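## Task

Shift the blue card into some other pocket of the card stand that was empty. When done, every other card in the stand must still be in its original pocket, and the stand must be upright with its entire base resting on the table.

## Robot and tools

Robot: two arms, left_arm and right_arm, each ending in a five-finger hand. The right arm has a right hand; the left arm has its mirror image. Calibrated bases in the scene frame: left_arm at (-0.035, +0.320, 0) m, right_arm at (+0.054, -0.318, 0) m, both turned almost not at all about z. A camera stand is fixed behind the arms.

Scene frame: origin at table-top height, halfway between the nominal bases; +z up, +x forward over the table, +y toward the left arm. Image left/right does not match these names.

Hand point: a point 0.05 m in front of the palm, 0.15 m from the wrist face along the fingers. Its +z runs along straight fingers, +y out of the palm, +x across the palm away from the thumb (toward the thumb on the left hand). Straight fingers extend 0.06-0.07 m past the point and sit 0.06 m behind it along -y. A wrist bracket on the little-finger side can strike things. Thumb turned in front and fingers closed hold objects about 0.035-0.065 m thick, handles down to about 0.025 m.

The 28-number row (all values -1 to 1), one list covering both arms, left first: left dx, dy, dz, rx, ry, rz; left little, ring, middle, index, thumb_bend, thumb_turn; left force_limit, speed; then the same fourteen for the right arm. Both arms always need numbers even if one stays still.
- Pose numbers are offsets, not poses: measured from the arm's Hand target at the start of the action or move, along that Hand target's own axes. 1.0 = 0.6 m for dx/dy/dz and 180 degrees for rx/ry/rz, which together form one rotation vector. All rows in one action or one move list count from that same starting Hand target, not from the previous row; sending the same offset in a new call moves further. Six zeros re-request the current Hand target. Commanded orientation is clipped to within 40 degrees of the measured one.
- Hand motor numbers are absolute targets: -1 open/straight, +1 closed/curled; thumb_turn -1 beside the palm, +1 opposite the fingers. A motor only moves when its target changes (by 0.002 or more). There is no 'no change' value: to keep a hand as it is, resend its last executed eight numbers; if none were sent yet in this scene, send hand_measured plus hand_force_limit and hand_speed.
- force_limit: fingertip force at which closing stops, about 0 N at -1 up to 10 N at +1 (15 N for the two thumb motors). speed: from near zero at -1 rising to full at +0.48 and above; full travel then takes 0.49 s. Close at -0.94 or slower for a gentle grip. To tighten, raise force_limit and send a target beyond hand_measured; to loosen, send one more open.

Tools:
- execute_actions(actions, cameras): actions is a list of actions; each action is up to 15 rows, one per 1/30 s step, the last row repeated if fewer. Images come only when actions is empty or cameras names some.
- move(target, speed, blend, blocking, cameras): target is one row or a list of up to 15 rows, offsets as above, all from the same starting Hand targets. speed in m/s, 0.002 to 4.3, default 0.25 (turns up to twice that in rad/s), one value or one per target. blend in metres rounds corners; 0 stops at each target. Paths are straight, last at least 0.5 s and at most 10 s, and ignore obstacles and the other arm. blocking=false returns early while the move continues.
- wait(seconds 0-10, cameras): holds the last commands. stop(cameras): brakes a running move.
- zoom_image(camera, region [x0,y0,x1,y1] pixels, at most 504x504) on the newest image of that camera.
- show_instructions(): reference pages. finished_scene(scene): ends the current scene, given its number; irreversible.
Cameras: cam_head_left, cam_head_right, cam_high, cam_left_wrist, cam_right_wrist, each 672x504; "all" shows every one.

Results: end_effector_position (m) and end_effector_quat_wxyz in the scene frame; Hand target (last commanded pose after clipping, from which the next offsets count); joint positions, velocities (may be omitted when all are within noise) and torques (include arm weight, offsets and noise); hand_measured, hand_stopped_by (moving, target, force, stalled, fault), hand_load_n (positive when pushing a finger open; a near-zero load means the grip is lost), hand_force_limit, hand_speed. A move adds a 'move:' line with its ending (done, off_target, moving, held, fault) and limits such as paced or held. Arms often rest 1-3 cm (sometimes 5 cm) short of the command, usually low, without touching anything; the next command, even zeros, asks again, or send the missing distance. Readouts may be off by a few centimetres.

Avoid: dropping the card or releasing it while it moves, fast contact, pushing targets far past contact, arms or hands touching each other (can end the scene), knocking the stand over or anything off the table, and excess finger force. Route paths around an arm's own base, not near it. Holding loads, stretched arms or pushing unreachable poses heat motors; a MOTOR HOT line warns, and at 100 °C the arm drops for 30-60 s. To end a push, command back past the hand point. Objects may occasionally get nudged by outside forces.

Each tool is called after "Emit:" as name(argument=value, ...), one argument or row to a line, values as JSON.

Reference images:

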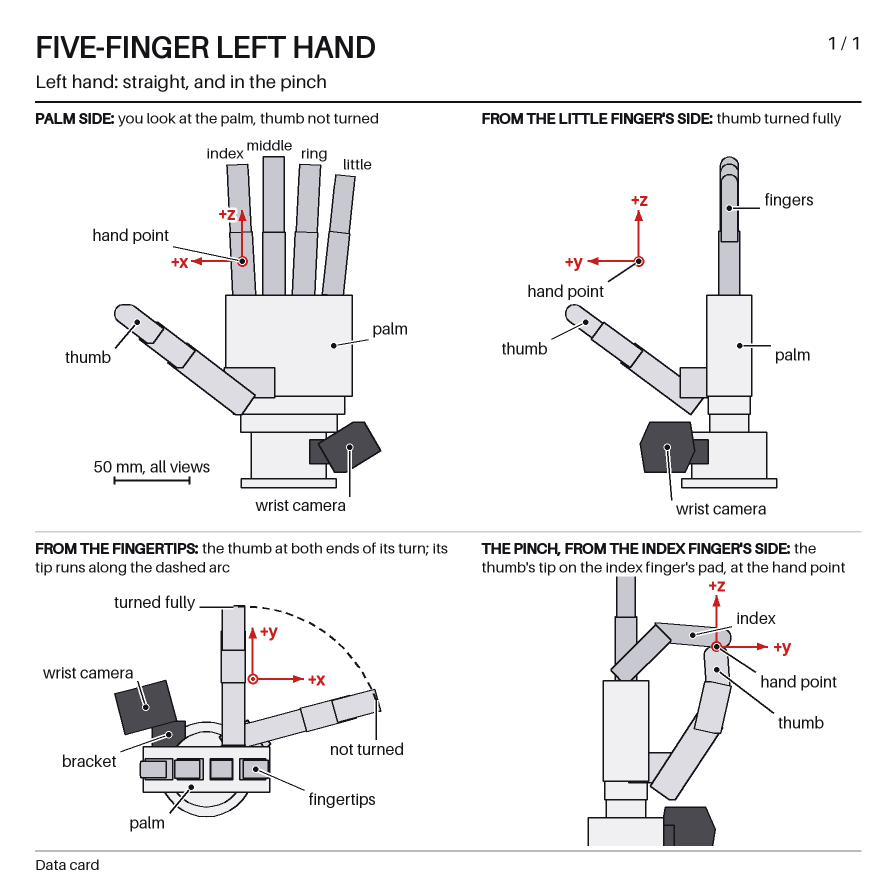

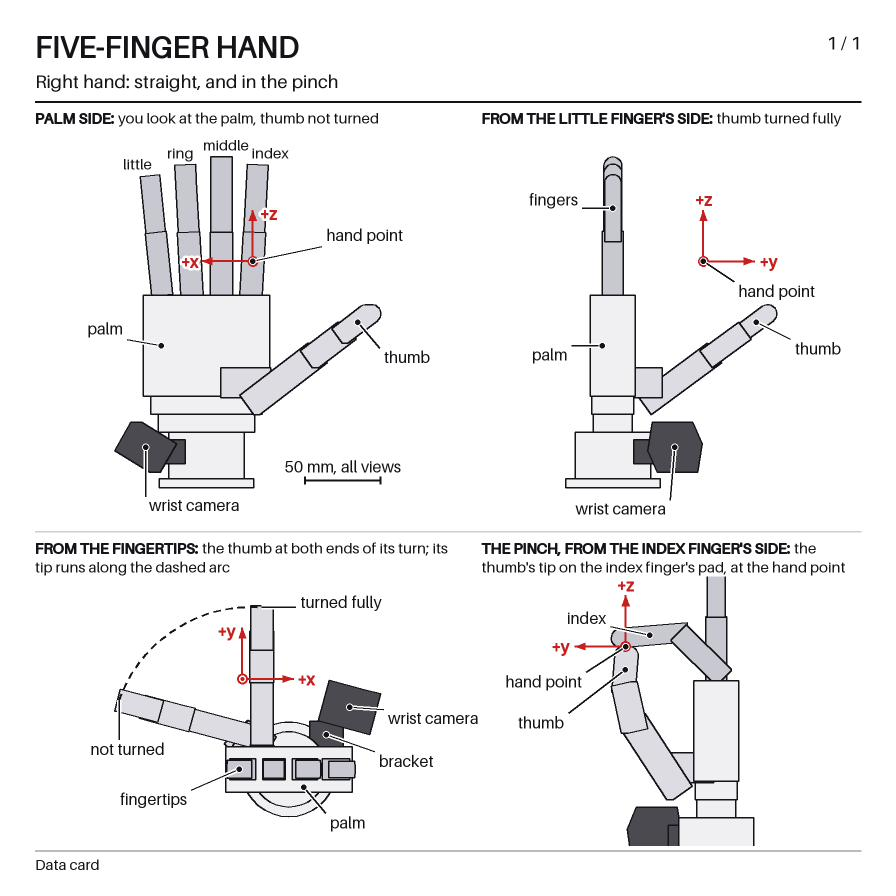

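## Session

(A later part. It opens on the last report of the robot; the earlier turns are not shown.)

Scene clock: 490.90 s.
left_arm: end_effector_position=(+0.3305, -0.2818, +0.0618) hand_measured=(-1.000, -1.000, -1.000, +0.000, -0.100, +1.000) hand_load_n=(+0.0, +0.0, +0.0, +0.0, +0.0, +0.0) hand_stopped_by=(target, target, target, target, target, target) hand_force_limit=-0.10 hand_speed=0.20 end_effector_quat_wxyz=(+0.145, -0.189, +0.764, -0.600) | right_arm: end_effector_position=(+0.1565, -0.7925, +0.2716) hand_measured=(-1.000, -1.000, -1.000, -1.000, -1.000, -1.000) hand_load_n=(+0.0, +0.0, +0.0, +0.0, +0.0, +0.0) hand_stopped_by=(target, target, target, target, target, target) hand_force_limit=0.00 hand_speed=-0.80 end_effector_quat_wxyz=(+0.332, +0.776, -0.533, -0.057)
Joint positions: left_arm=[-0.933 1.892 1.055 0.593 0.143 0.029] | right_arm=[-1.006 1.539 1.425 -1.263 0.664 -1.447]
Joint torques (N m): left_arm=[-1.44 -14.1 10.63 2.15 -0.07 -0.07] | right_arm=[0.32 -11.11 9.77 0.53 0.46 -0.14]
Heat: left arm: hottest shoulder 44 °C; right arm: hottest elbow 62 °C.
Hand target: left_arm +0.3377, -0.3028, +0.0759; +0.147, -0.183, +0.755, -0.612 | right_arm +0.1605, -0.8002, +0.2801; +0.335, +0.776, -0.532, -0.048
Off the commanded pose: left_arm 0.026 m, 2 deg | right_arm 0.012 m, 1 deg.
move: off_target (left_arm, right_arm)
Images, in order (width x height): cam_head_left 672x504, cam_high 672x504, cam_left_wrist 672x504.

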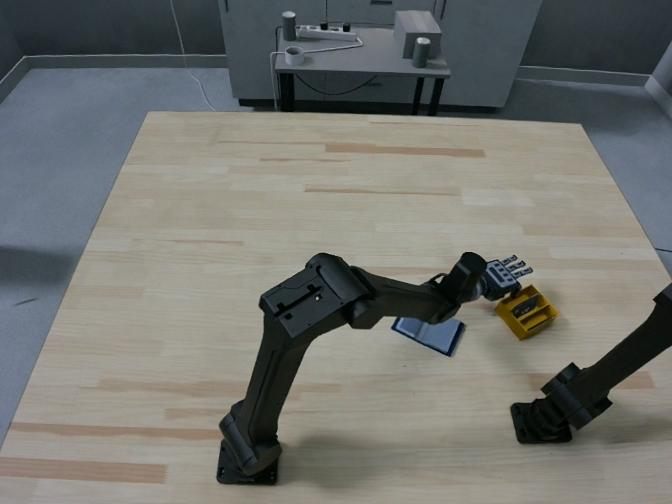

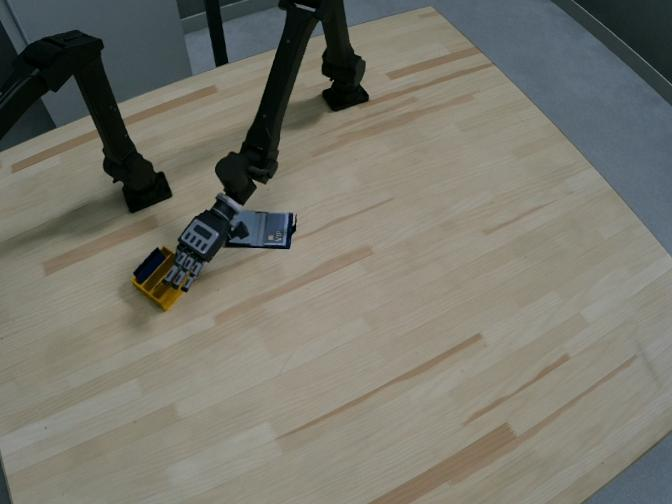

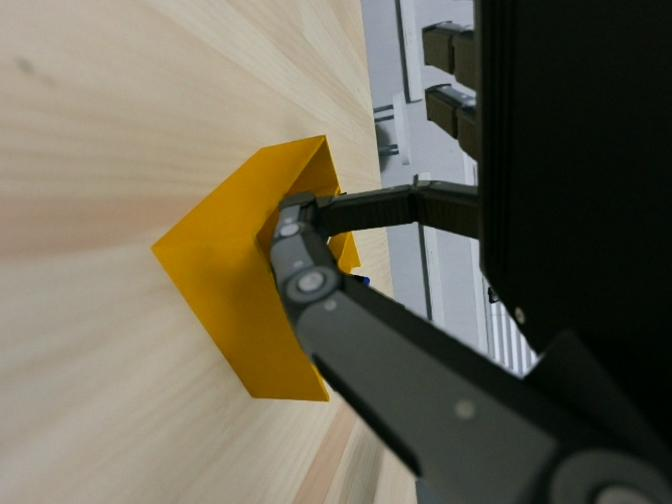

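Emit:
move(
  target=[-0.0043,0.0552,-0.0107,0,0,0,-1,-1,-1,0.0,-0.1,1,-0.1,0.2,0,0,0,0,0,0,-1,-1,-1,-1,-1,-1,0.0,-0.8],
  speed=0.06,
  cameras=["cam_high", "cam_head_left", "cam_left_wrist"],
)

Emit:
zoom_image(
  camera="cam_high",
  region=[110, 210, 230, 320],
)

Emit:
zoom_image(
  camera="cam_head_left",
  region=[470, 250, 580, 360],
)

Scene clock: 509.53 s.
left_arm: end_effector_position=(+0.3325, -0.2855, +0.0476) hand_measured=(-1.000, -1.000, -1.000, +0.000, -0.100, +1.000) hand_load_n=(+0.0, +0.0, +0.0, +0.0, +0.0, +0.0) hand_stopped_by=(target, target, target, target, target, target) hand_force_limit=-0.10 hand_speed=0.20 end_effector_quat_wxyz=(+0.147, -0.186, +0.758, -0.607) | right_arm: end_effector_position=(+0.1565, -0.7925, +0.2716) hand_measured=(-1.000, -1.000, -1.000, -1.000, -1.000, -1.000) hand_load_n=(+0.0, +0.0, +0.0, +0.0, +0.0, +0.0) hand_stopped_by=(target, target, target, target, target, target) hand_force_limit=0.00 hand_speed=-0.80 end_effector_quat_wxyz=(+0.332, +0.776, -0.533, -0.057)
Joint positions: left_arm=[-0.933 1.936 1.055 0.657 0.146 0.029] | right_arm=[-1.006 1.539 1.425 -1.263 0.664 -1.447]
Joint torques (N m): left_arm=[-0.62 -14.33 6.9 3.26 0.16 -0.05] | right_arm=[0.38 -11.16 9.77 0.54 0.46 -0.14]
Heat: left arm: hottest elbow 47 °C; right arm: hottest elbow 62 °C.
Hand target: left_arm +0.3339, -0.2899, +0.0448; +0.147, -0.183, +0.755, -0.612 | right_arm +0.1605, -0.8002, +0.2801; +0.335, +0.776, -0.532, -0.048
Off the commanded pose: left_arm 0.005 m, 1 deg | right_arm 0.012 m, 1 deg.
move: off_target (right_arm)
Images, in order (width x height): cam_head_left 672x504, cam_high 672x504, cam_left_wrist 672x504.

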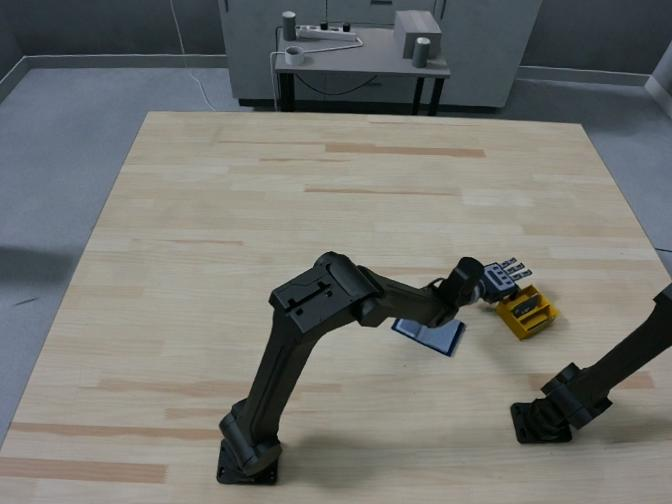

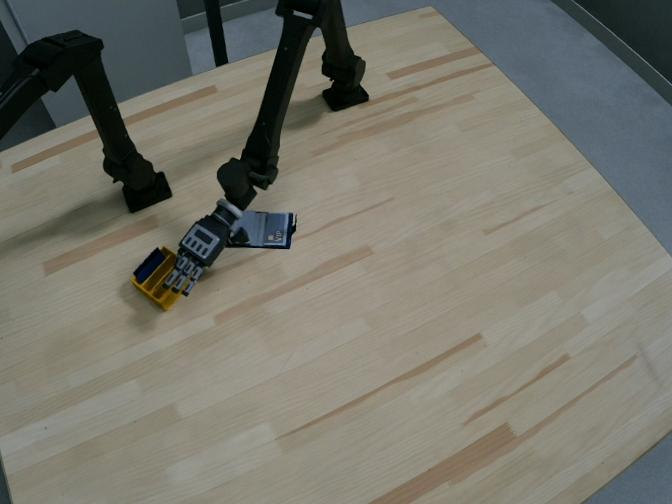

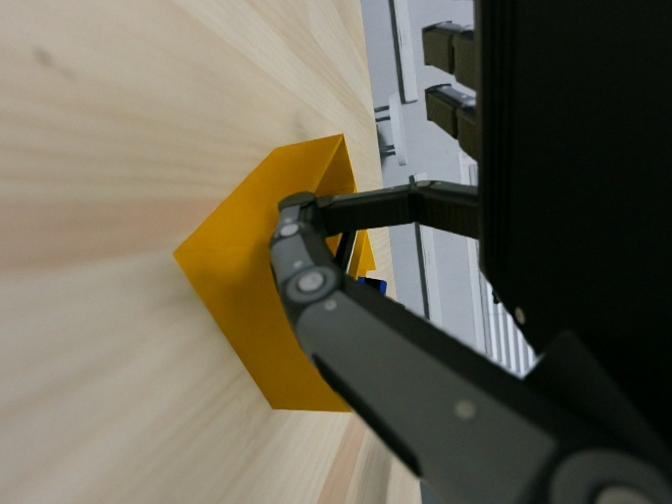

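Scaled by 4.200 from the camera's 672x504 image, which has a finer 960x720 frame.

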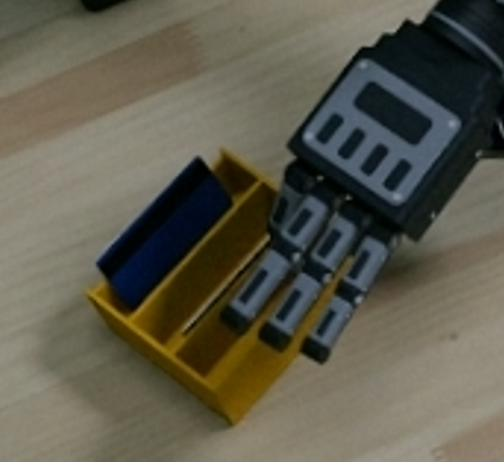

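Scaled by 4.582 from the camera's 672x504 image, which has a finer 960x720 frame.

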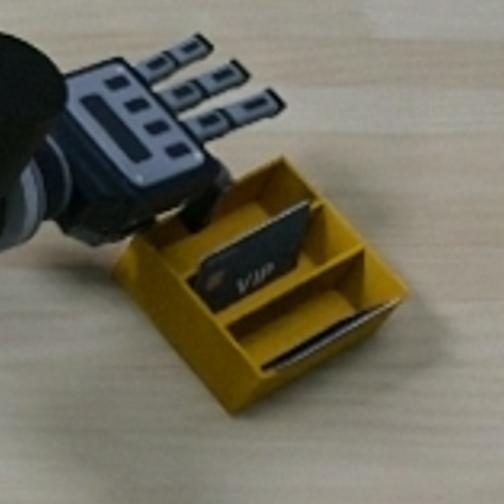

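Emit:
move(
  target=[0.0,0.046,0.0097,0,0,0,-1,-1,-1,0.0,-0.1,1,-0.1,0.2,0,0,0,0,0,0,-1,-1,-1,-1,-1,-1,0.0,-0.8],
  speed=0.06,
  cameras=["cam_high", "cam_head_left", "cam_left_wrist"],
)

Emit:
zoom_image(
  camera="cam_head_left",
  region=[470, 250, 580, 360],
)

Scene clock: 519.00 s.
left_arm: end_effector_position=(+0.3359, -0.2909, +0.0450) hand_measured=(-1.000, -1.000, -1.000, +0.000, -0.100, +1.000) hand_load_n=(+0.0, +0.0, -0.5, +0.0, -2.0, -0.5) hand_stopped_by=(target, target, target, target, target, target) hand_force_limit=-0.10 hand_speed=0.20 end_effector_quat_wxyz=(+0.153, -0.180, +0.744, -0.625) | right_arm: end_effector_position=(+0.1565, -0.7925, +0.2716) hand_measured=(-1.000, -1.000, -1.000, -1.000, -1.000, -1.000) hand_load_n=(+0.0, +0.0, +0.0, +0.0, +0.0, +0.0) hand_stopped_by=(target, target, target, target, target, target) hand_force_limit=0.00 hand_speed=-0.80 end_effector_quat_wxyz=(+0.332, +0.776, -0.533, -0.057)
Joint positions: left_arm=[-0.933 1.969 1.055 0.74 0.148 0.029] | right_arm=[-1.006 1.539 1.425 -1.263 0.664 -1.447]
Joint torques (N m): left_arm=[-0.62 -12.51 6.22 2.56 0.08 -0.05] | right_arm=[0.38 -11.11 9.77 0.53 0.46 -0.14]
Heat: left arm: hottest elbow 47 °C; right arm: hottest elbow 62 °C.
Hand target: left_arm +0.3338, -0.2899, +0.0166; +0.147, -0.183, +0.755, -0.612 | right_arm +0.1605, -0.8002, +0.2801; +0.335, +0.776, -0.532, -0.048
Off the commanded pose: left_arm 0.029 m, 2 deg | right_arm 0.012 m, 1 deg.
move: off_target (left_arm, right_arm)
Images, in order (width x height): cam_head_left 672x504, cam_high 672x504, cam_left_wrist 672x504.

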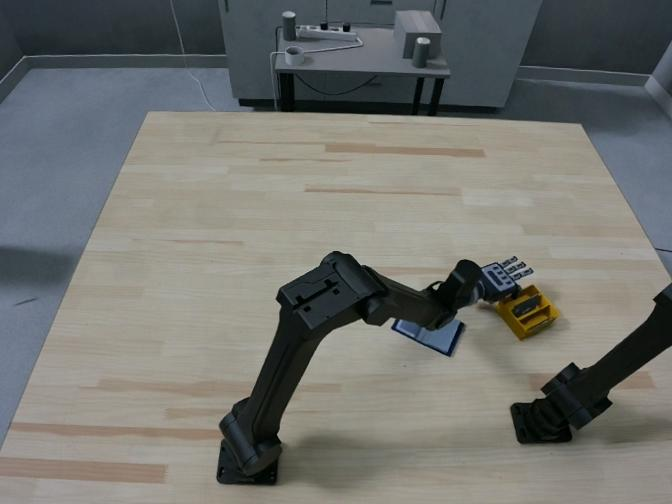

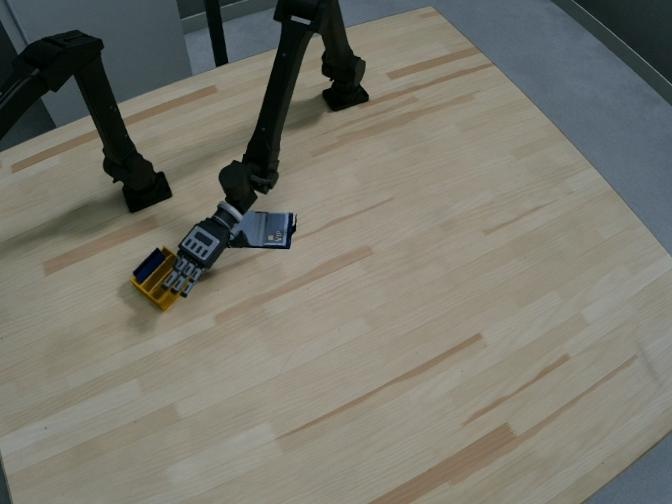

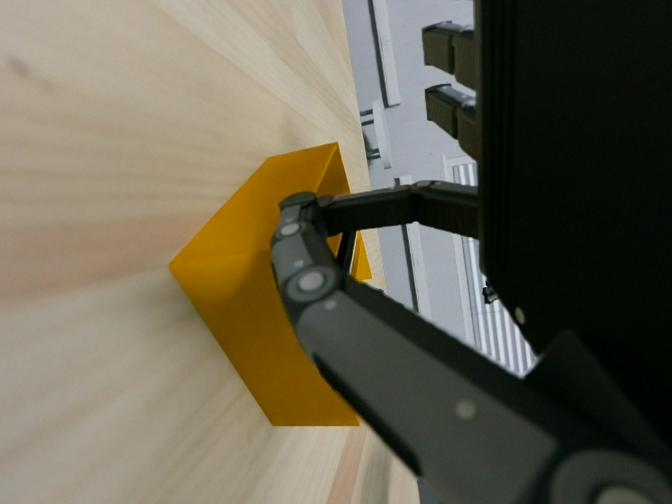

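Scaled by 4.582 from the camera's 672x504 image, which has a finer 960x720 frame.

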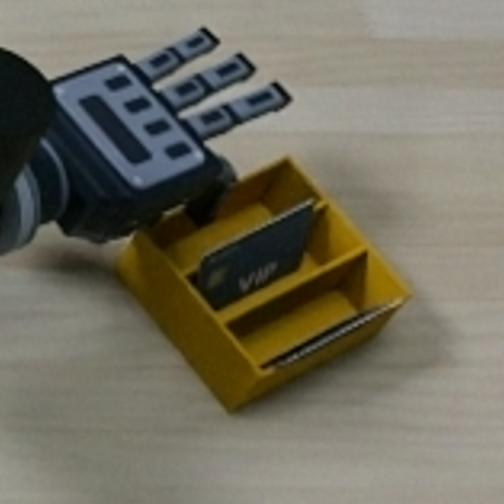

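Emit:
move(
  target=[0.0,-0.114,-0.0242,0,0,0,-1,-1,-1,0.0,-0.1,1,-0.1,0.2,0,0,0,0,0,0,-1,-1,-1,-1,-1,-1,0.0,-0.8],
  speed=0.06,
  cameras=["cam_high", "cam_head_left", "cam_left_wrist"],
)

Emit:
zoom_image(
  camera="cam_head_left",
  region=[470, 250, 580, 360],
)

Scene clock: 535.00 s.
left_arm: end_effector_position=(+0.3285, -0.2807, +0.0539) hand_measured=(-1.000, -1.000, -1.000, +0.000, -0.100, +1.000) hand_load_n=(+0.0, -0.5, +0.0, +0.0, +0.0, +0.0) hand_stopped_by=(target, target, target, target, target, target) hand_force_limit=-0.10 hand_speed=0.20 end_effector_quat_wxyz=(+0.140, -0.190, +0.769, -0.593) | right_arm: end_effector_position=(+0.1565, -0.7925, +0.2716) hand_measured=(-1.000, -1.000, -1.000, -1.000, -1.000, -1.000) hand_load_n=(+0.0, +0.0, +0.0, +0.0, +0.0, +0.0) hand_stopped_by=(target, target, target, target, target, target) hand_force_limit=0.00 hand_speed=-0.80 end_effector_quat_wxyz=(+0.332, +0.776, -0.533, -0.057)
Joint positions: left_arm=[-0.933 1.901 1.055 0.584 0.148 0.029] | right_arm=[-1.006 1.539 1.425 -1.263 0.664 -1.447]
Joint torques (N m): left_arm=[-0.67 -18.02 8.08 2.15 0.08 -0.06] | right_arm=[0.38 -11.16 9.8 0.54 0.46 -0.14]
Heat: left arm: hottest elbow 45 °C; right arm: hottest elbow 62 °C.
Hand target: left_arm +0.3339, -0.2899, +0.0863; +0.147, -0.183, +0.756, -0.612 | right_arm +0.1605, -0.8002, +0.2801; +0.335, +0.776, -0.532, -0.048
Off the commanded pose: left_arm 0.034 m, 3 deg | right_arm 0.012 m, 1 deg.
move: off_target (left_arm, right_arm)
Images, in order (width x height): cam_head_left 672x504, cam_high 672x504, cam_left_wrist 672x504.

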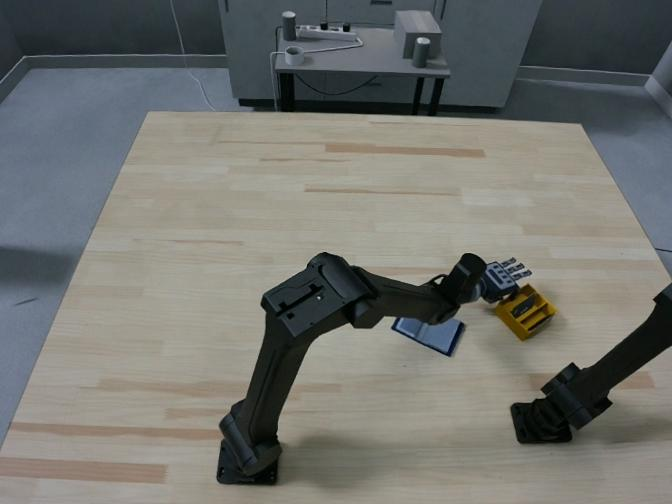

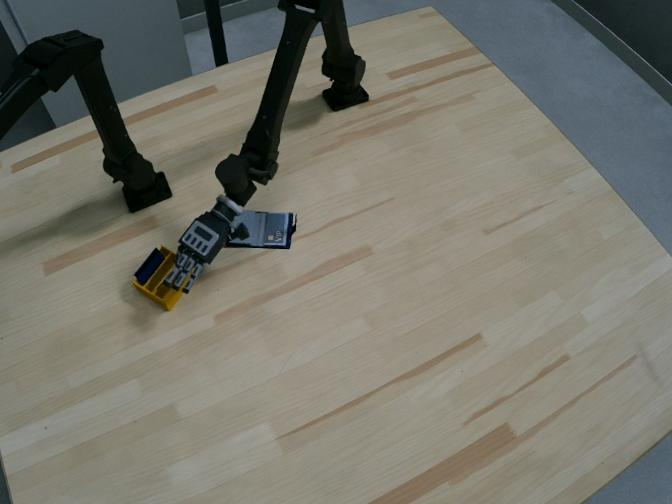

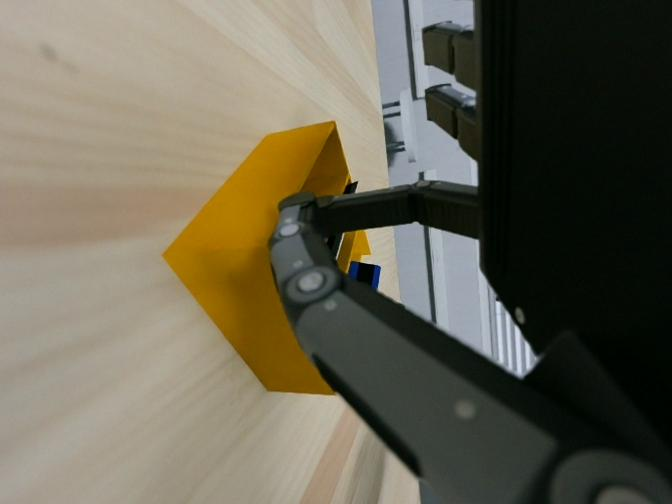

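Scaled by 4.582 from the camera's 672x504 image, which has a finer 960x720 frame.

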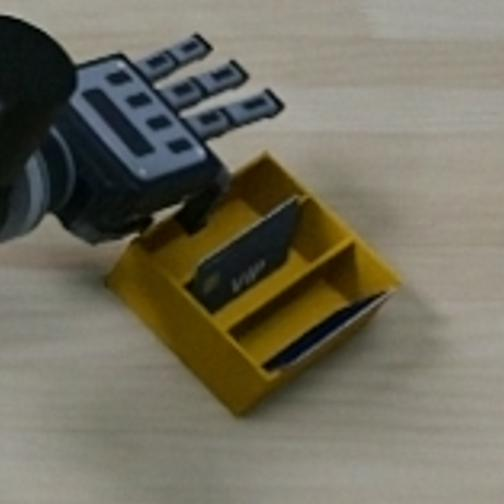

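Emit:
move(
  target=[0.001,0.1003,-0.0212,0,0,0,-1,-1,-1,0.0,-0.1,1,-0.1,0.2,0,0,0,0,0,0,-1,-1,-1,-1,-1,-1,0.0,-0.8],
  speed=0.06,
  cameras=["cam_high", "cam_head_left", "cam_left_wrist"],
)

Emit:
zoom_image(
  camera="cam_head_left",
  region=[470, 250, 580, 360],
)

Emit:
zoom_image(
  camera="cam_high",
  region=[110, 210, 230, 320],
)

Scene clock: 614.63 s.
left_arm: end_effector_position=(+0.3204, -0.2708, +0.0374) hand_measured=(-1.000, -1.000, -1.000, +0.000, -0.100, +1.000) hand_load_n=(-0.5, +0.0, +0.0, +0.0, +0.0, +0.0) hand_stopped_by=(target, target, target, target, target, target) hand_force_limit=-0.10 hand_speed=0.20 end_effector_quat_wxyz=(+0.146, -0.183, +0.756, -0.612) | right_arm: end_effector_position=(+0.1565, -0.7925, +0.2716) hand_measured=(-1.000, -1.000, -1.000, -1.000, -1.000, -1.000) hand_load_n=(+0.0, +0.0, +0.0, +0.0, +0.0, +0.0) hand_stopped_by=(target, target, target, target, target, target) hand_force_limit=0.00 hand_speed=-0.80 end_effector_quat_wxyz=(+0.332, +0.776, -0.533, -0.057)
Joint positions: left_arm=[-0.933 1.93 0.989 0.728 0.152 0.029] | right_arm=[-1.006 1.539 1.425 -1.263 0.664 -1.447]
Joint torques (N m): left_arm=[-0.09 -14.04 5.48 3.28 0.16 -0.04] | right_arm=[0.38 -11.16 9.77 0.54 0.46 -0.14]
Heat: left arm: hottest elbow 45 °C; right arm: hottest elbow 62 °C.
Hand target: left_arm +0.3220, -0.2681, +0.0303; +0.147, -0.183, +0.755, -0.612 | right_arm +0.1605, -0.8002, +0.2801; +0.335, +0.776, -0.532, -0.048
Off the commanded pose: left_arm 0.008 m, 0 deg | right_arm 0.012 m, 1 deg.
move: off_target (right_arm)
Images, in order (width x height): cam_head_left 672x504, cam_high 672x504, cam_left_wrist 672x504.

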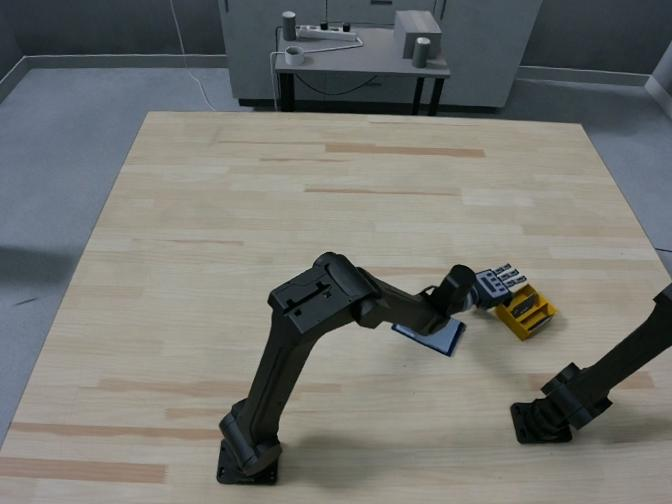

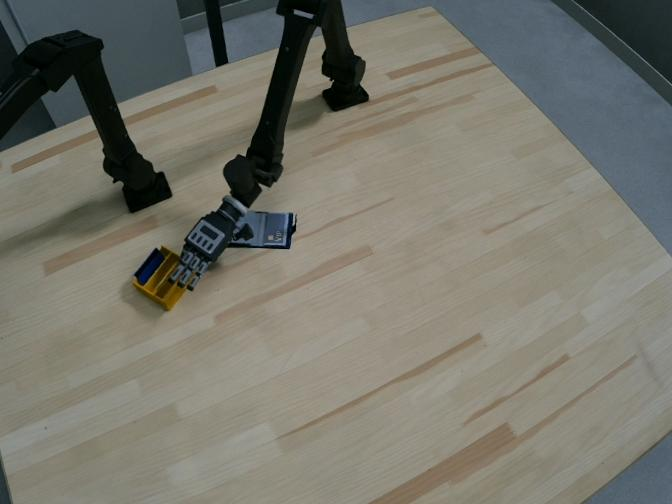

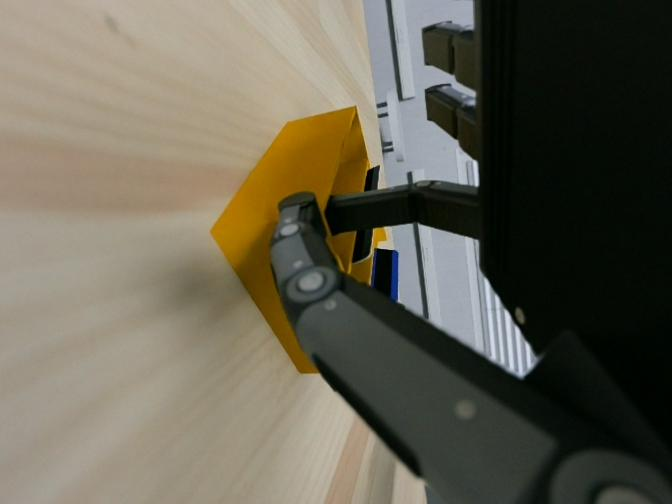

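Scaled by 4.582 from the camera's 672x504 image, which has a finer 960x720 frame.

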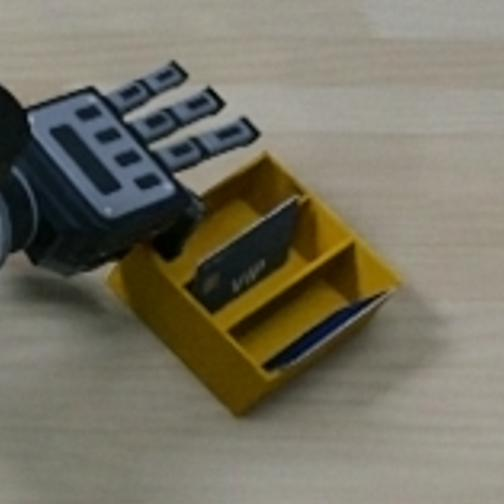

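Scaled by 4.200 from the camera's 672x504 image, which has a finer 960x720 frame.

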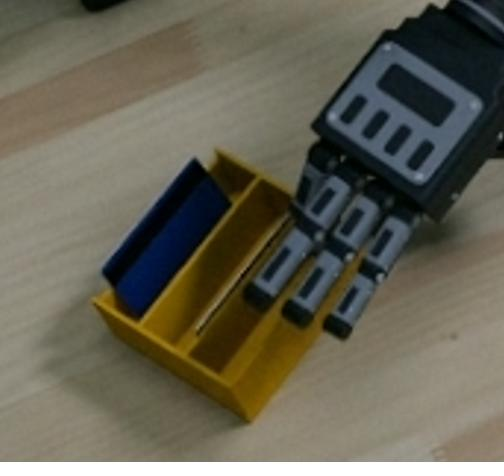

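Emit:
zoom_image(
  camera="cam_left_wrist",
  region=[200, 80, 440, 400],
)

Scaled by 1.575 from the camera's 672x504 image, which has a finer 960x720 frame.

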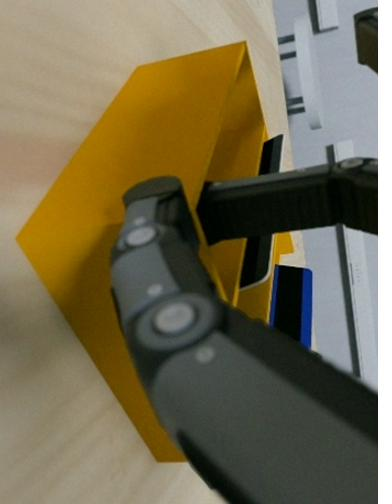

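Emit:
move(
  target=[
    [0.0,0.0228,0.0048,0,0,0,-1,-1,-1,0.0,-0.1,1,-0.1,0.2,0,0,0,0,0,0,-1,-1,-1,-1,-1,-1,0.0,-0.8],
    [-0.1,0.0228,-0.0125,0,0,0,-1,-1,-1,0.0,-0.1,1,-0.1,0.2,0,0,0,0,0,0,-1,-1,-1,-1,-1,-1,0.0,-0.8],
  ],
  speed=0.06,
  cameras=["cam_high", "cam_head_left", "cam_left_wrist"],
)

Emit:
zoom_image(
  camera="cam_head_left",
  region=[460, 230, 590, 360],
)

Emit:
zoom_image(
  camera="cam_left_wrist",
  region=[200, 80, 440, 400],
)

Scene clock: 660.63 s.
left_arm: end_effector_position=(+0.3645, -0.2360, +0.0262) hand_measured=(-1.000, -1.000, -1.000, +0.000, -0.100, +1.000) hand_load_n=(+0.0, +0.0, +0.0, +0.0, +0.0, +0.0) hand_stopped_by=(target, target, target, target, target, target) hand_force_limit=-0.10 hand_speed=0.20 end_effector_quat_wxyz=(+0.142, -0.184, +0.753, -0.616) | right_arm: end_effector_position=(+0.1565, -0.7925, +0.2716) hand_measured=(-1.000, -1.000, -1.000, -1.000, -1.000, -1.000) hand_load_n=(+0.0, +0.0, +0.0, +0.0, +0.0, +0.0) hand_stopped_by=(target, target, target, target, target, target) hand_force_limit=0.00 hand_speed=-0.80 end_effector_quat_wxyz=(+0.332, +0.776, -0.533, -0.057)
Joint positions: left_arm=[-0.821 1.961 0.989 0.761 0.267 0.043] | right_arm=[-1.006 1.539 1.425 -1.263 0.664 -1.447]
Joint torques (N m): left_arm=[0.44 -14.15 5.9 2.59 0.16 0.06] | right_arm=[0.44 -11.16 9.78 0.54 0.46 -0.14]
Heat: left arm: hottest shoulder 45 °C; right arm: hottest elbow 62 °C.
Hand target: left_arm +0.3708, -0.2317, +0.0185; +0.147, -0.183, +0.755, -0.612 | right_arm +0.1605, -0.8002, +0.2801; +0.335, +0.776, -0.532, -0.048
Off the commanded pose: left_arm 0.011 m, 1 deg | right_arm 0.012 m, 1 deg.
move: off_target (left_arm, right_arm)
Images, in order (width x height): cam_head_left 672x504, cam_high 672x504, cam_left_wrist 672x504.

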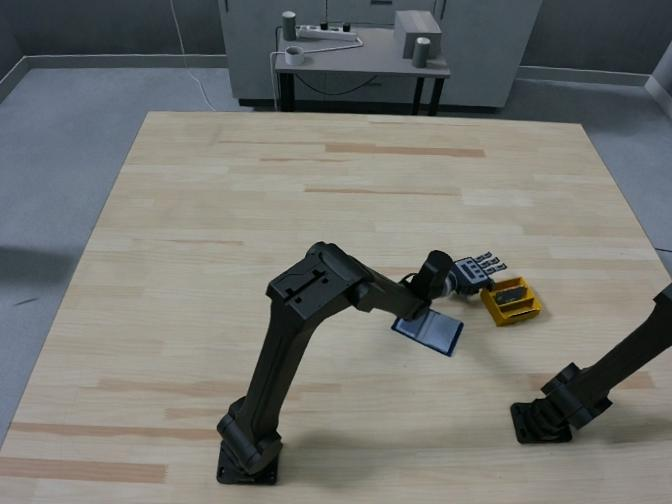

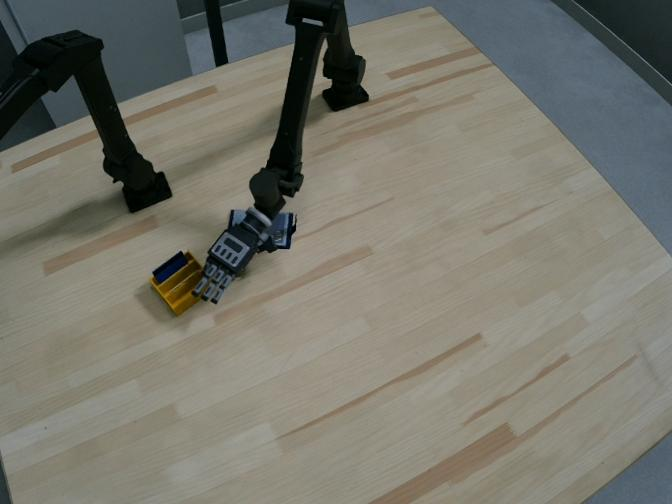

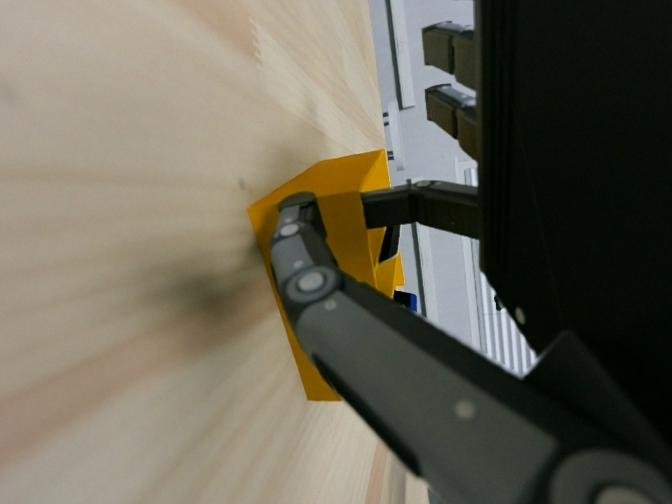

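Scaled by 3.877 from the camera's 672x504 image, which has a finer 960x720 frame.

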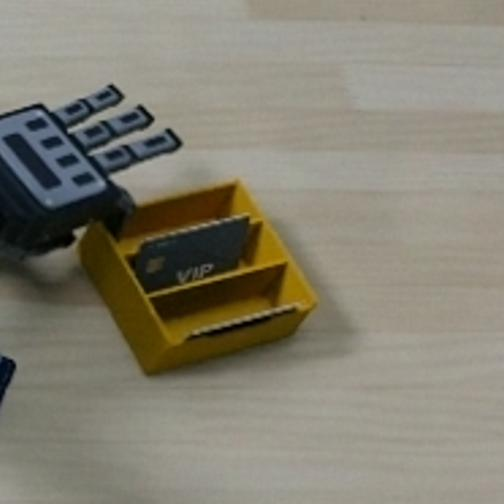

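Scaled by 1.575 from the camera's 672x504 image, which has a finer 960x720 frame.

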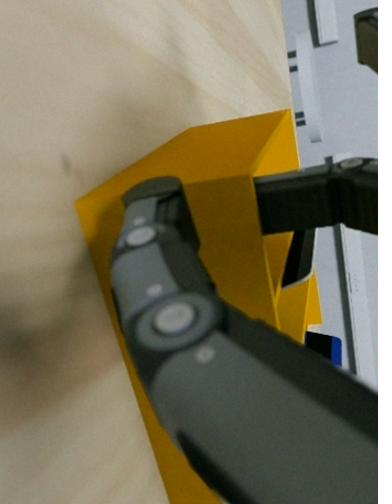

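Emit:
move(
  target=[-0.1641,0.0055,-0.0276,0,0,0,-1,-1,-1,0.0,-0.1,1,-0.1,0.2,0,0,0,0,0,0,-1,-1,-1,-1,-1,-1,0.0,-0.8],
  speed=0.06,
  cameras=["cam_high", "cam_head_left", "cam_left_wrist"],
)

Emit:
zoom_image(
  camera="cam_head_left",
  region=[440, 210, 570, 340],
)

Emit:
zoom_image(
  camera="cam_high",
  region=[120, 210, 240, 330],
)

Scene clock: 680.00 s.
left_arm: end_effector_position=(+0.4302, -0.1653, +0.0123) hand_measured=(-1.000, -1.000, -1.000, +0.000, -0.100, +1.000) hand_load_n=(+0.0, +0.0, +0.0, +0.0, +0.0, +0.0) hand_stopped_by=(target, target, target, target, target, target) hand_force_limit=-0.10 hand_speed=0.20 end_effector_quat_wxyz=(+0.135, -0.190, +0.760, -0.606) | right_arm: end_effector_position=(+0.1565, -0.7925, +0.2716) hand_measured=(-1.000, -1.000, -1.000, -1.000, -1.000, -1.000) hand_load_n=(+0.0, +0.0, +0.0, +0.0, +0.0, +0.0) hand_stopped_by=(target, target, target, target, target, target) hand_force_limit=0.00 hand_speed=-0.80 end_effector_quat_wxyz=(+0.332, +0.776, -0.533, -0.057)
Joint positions: left_arm=[-0.634 1.983 1.004 0.723 0.449 0.087] | right_arm=[-1.006 1.539 1.425 -1.263 0.664 -1.447]
Joint torques (N m): left_arm=[0.38 -14.1 9.32 2.06 0.21 0.07] | right_arm=[0.38 -11.16 9.77 0.54 0.46 -0.14]
Heat: left arm: hottest shoulder 44 °C; right arm: hottest elbow 62 °C.
Hand target: left_arm +0.4506, -0.1717, +0.0188; +0.147, -0.183, +0.755, -0.612 | right_arm +0.1605, -0.8002, +0.2801; +0.335, +0.776, -0.532, -0.048
Off the commanded pose: left_arm 0.022 m, 2 deg | right_arm 0.012 m, 1 deg.
move: off_target (left_arm, right_arm)
Images, in order (width x height): cam_head_left 672x504, cam_high 672x504, cam_left_wrist 672x504.

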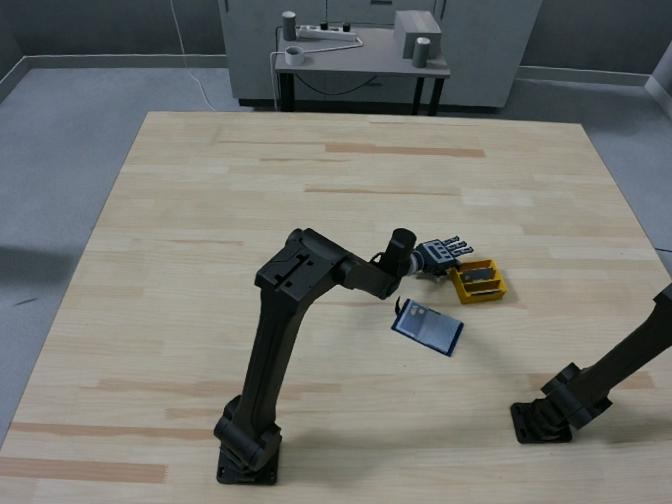

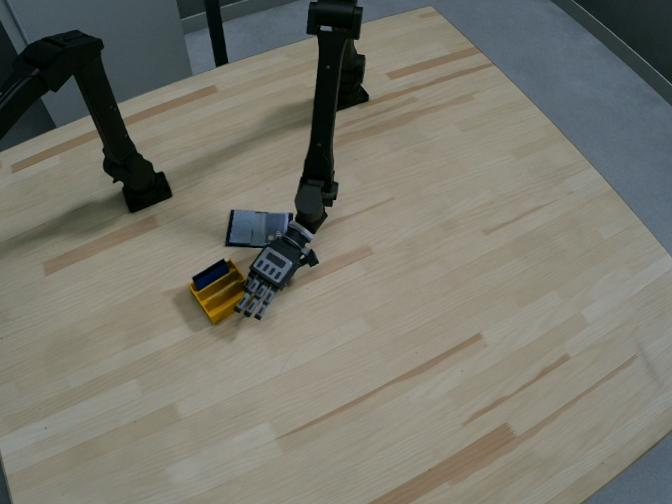

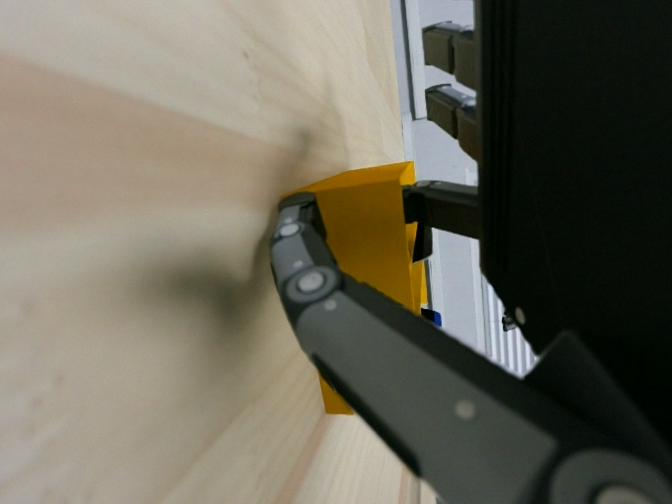

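Scaled by 3.877 from the camera's 672x504 image, which has a finer 960x720 frame.

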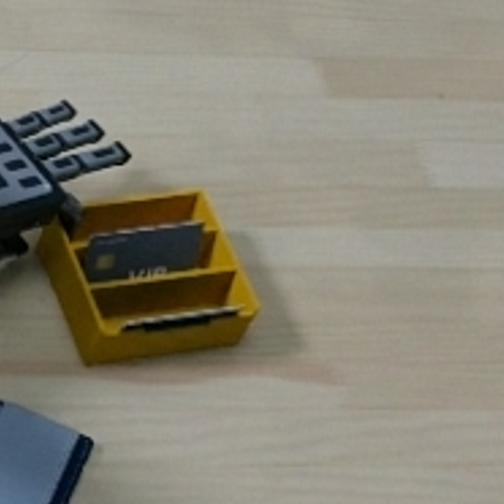

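Scaled by 4.200 from the camera's 672x504 image, which has a finer 960x720 frame.

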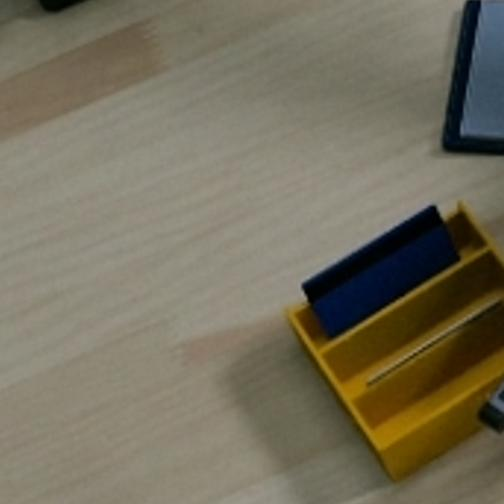

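Emit:
move(
  target=[
    [0.009,-0.118,-0.007,0,0,0,-1,-1,-1,0.0,-0.1,1,-0.1,0.2,0,0,0,0,0,0,-1,-1,-1,-1,-1,-1,0.0,-0.8],
    [0.0097,-0.2155,-0.0275,0,0,0,-1,-1,-1,0.0,-0.1,1,-0.1,0.2,0,0,0,0,0,0,-1,-1,-1,-1,-1,-1,0.0,-0.8],
  ],
  speed=[0.05,0.1],
  cameras=["cam_high", "cam_head_left"],
)

Emit:
zoom_image(
  camera="cam_head_left",
  region=[440, 210, 570, 340],
)

Emit:
zoom_image(
  camera="cam_high",
  region=[160, 230, 280, 340],
)

Scene clock: 704.10 s.
left_arm: end_effector_position=(+0.4366, -0.1673, +0.1067) hand_measured=(-1.000, -1.000, -1.000, +0.000, -0.100, +1.000) hand_load_n=(+0.0, +0.0, +0.0, +0.0, +0.0, +0.0) hand_stopped_by=(target, target, target, target, target, target) hand_force_limit=-0.10 hand_speed=0.20 end_effector_quat_wxyz=(+0.128, -0.203, +0.771, -0.590) | right_arm: end_effector_position=(+0.1565, -0.7925, +0.2716) hand_measured=(-1.000, -1.000, -1.000, -1.000, -1.000, -1.000) hand_load_n=(+0.0, +0.0, +0.0, +0.5, +0.0, +0.0) hand_stopped_by=(target, target, target, target, target, target) hand_force_limit=0.00 hand_speed=-0.80 end_effector_quat_wxyz=(+0.332, +0.776, -0.533, -0.057)
Joint positions: left_arm=[-0.634 1.786 1.08 0.402 0.435 0.088] | right_arm=[-1.006 1.539 1.425 -1.263 0.664 -1.447]
Joint torques (N m): left_arm=[-1.26 -16.56 11.18 2.06 0.03 0.02] | right_arm=[0.32 -11.16 9.78 0.53 0.46 -0.14]
Heat: left arm: hottest shoulder 45 °C; right arm: hottest elbow 62 °C.
Hand target: left_arm +0.4504, -0.1838, +0.1486; +0.147, -0.183, +0.755, -0.612 | right_arm +0.1605, -0.8002, +0.2801; +0.335, +0.776, -0.532, -0.048
Off the commanded pose: left_arm 0.047 m, 4 deg | right_arm 0.012 m, 1 deg.
move: off_target (left_arm, right_arm)
Images, in order (width x height): cam_head_left 672x504, cam_high 672x504.

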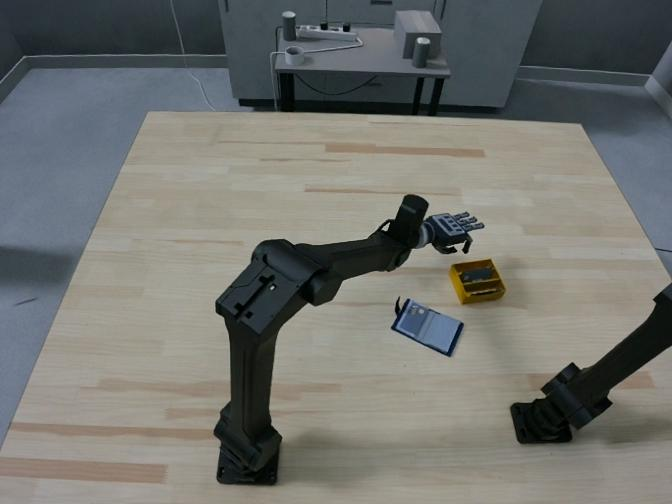

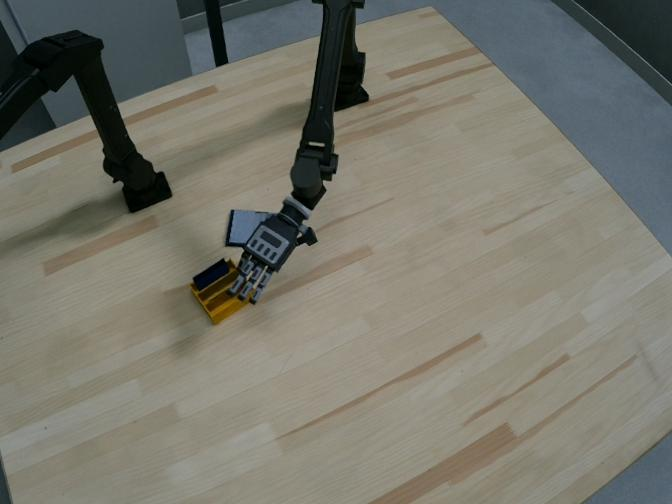

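Scaled by 3.877 from the camera's 672x504 image, which has a finer 960x720 frame.

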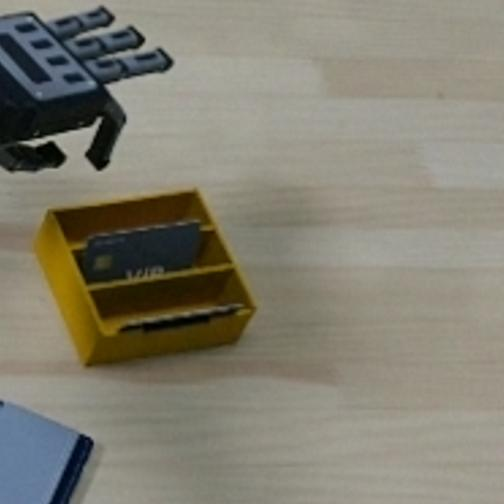

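Scaled by 4.200 from the camera's 672x504 image, which has a finer 960x720 frame.

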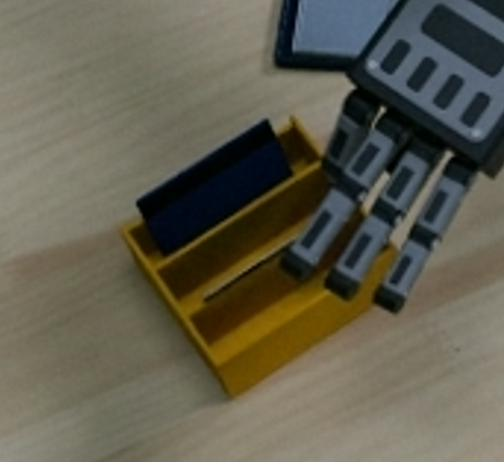

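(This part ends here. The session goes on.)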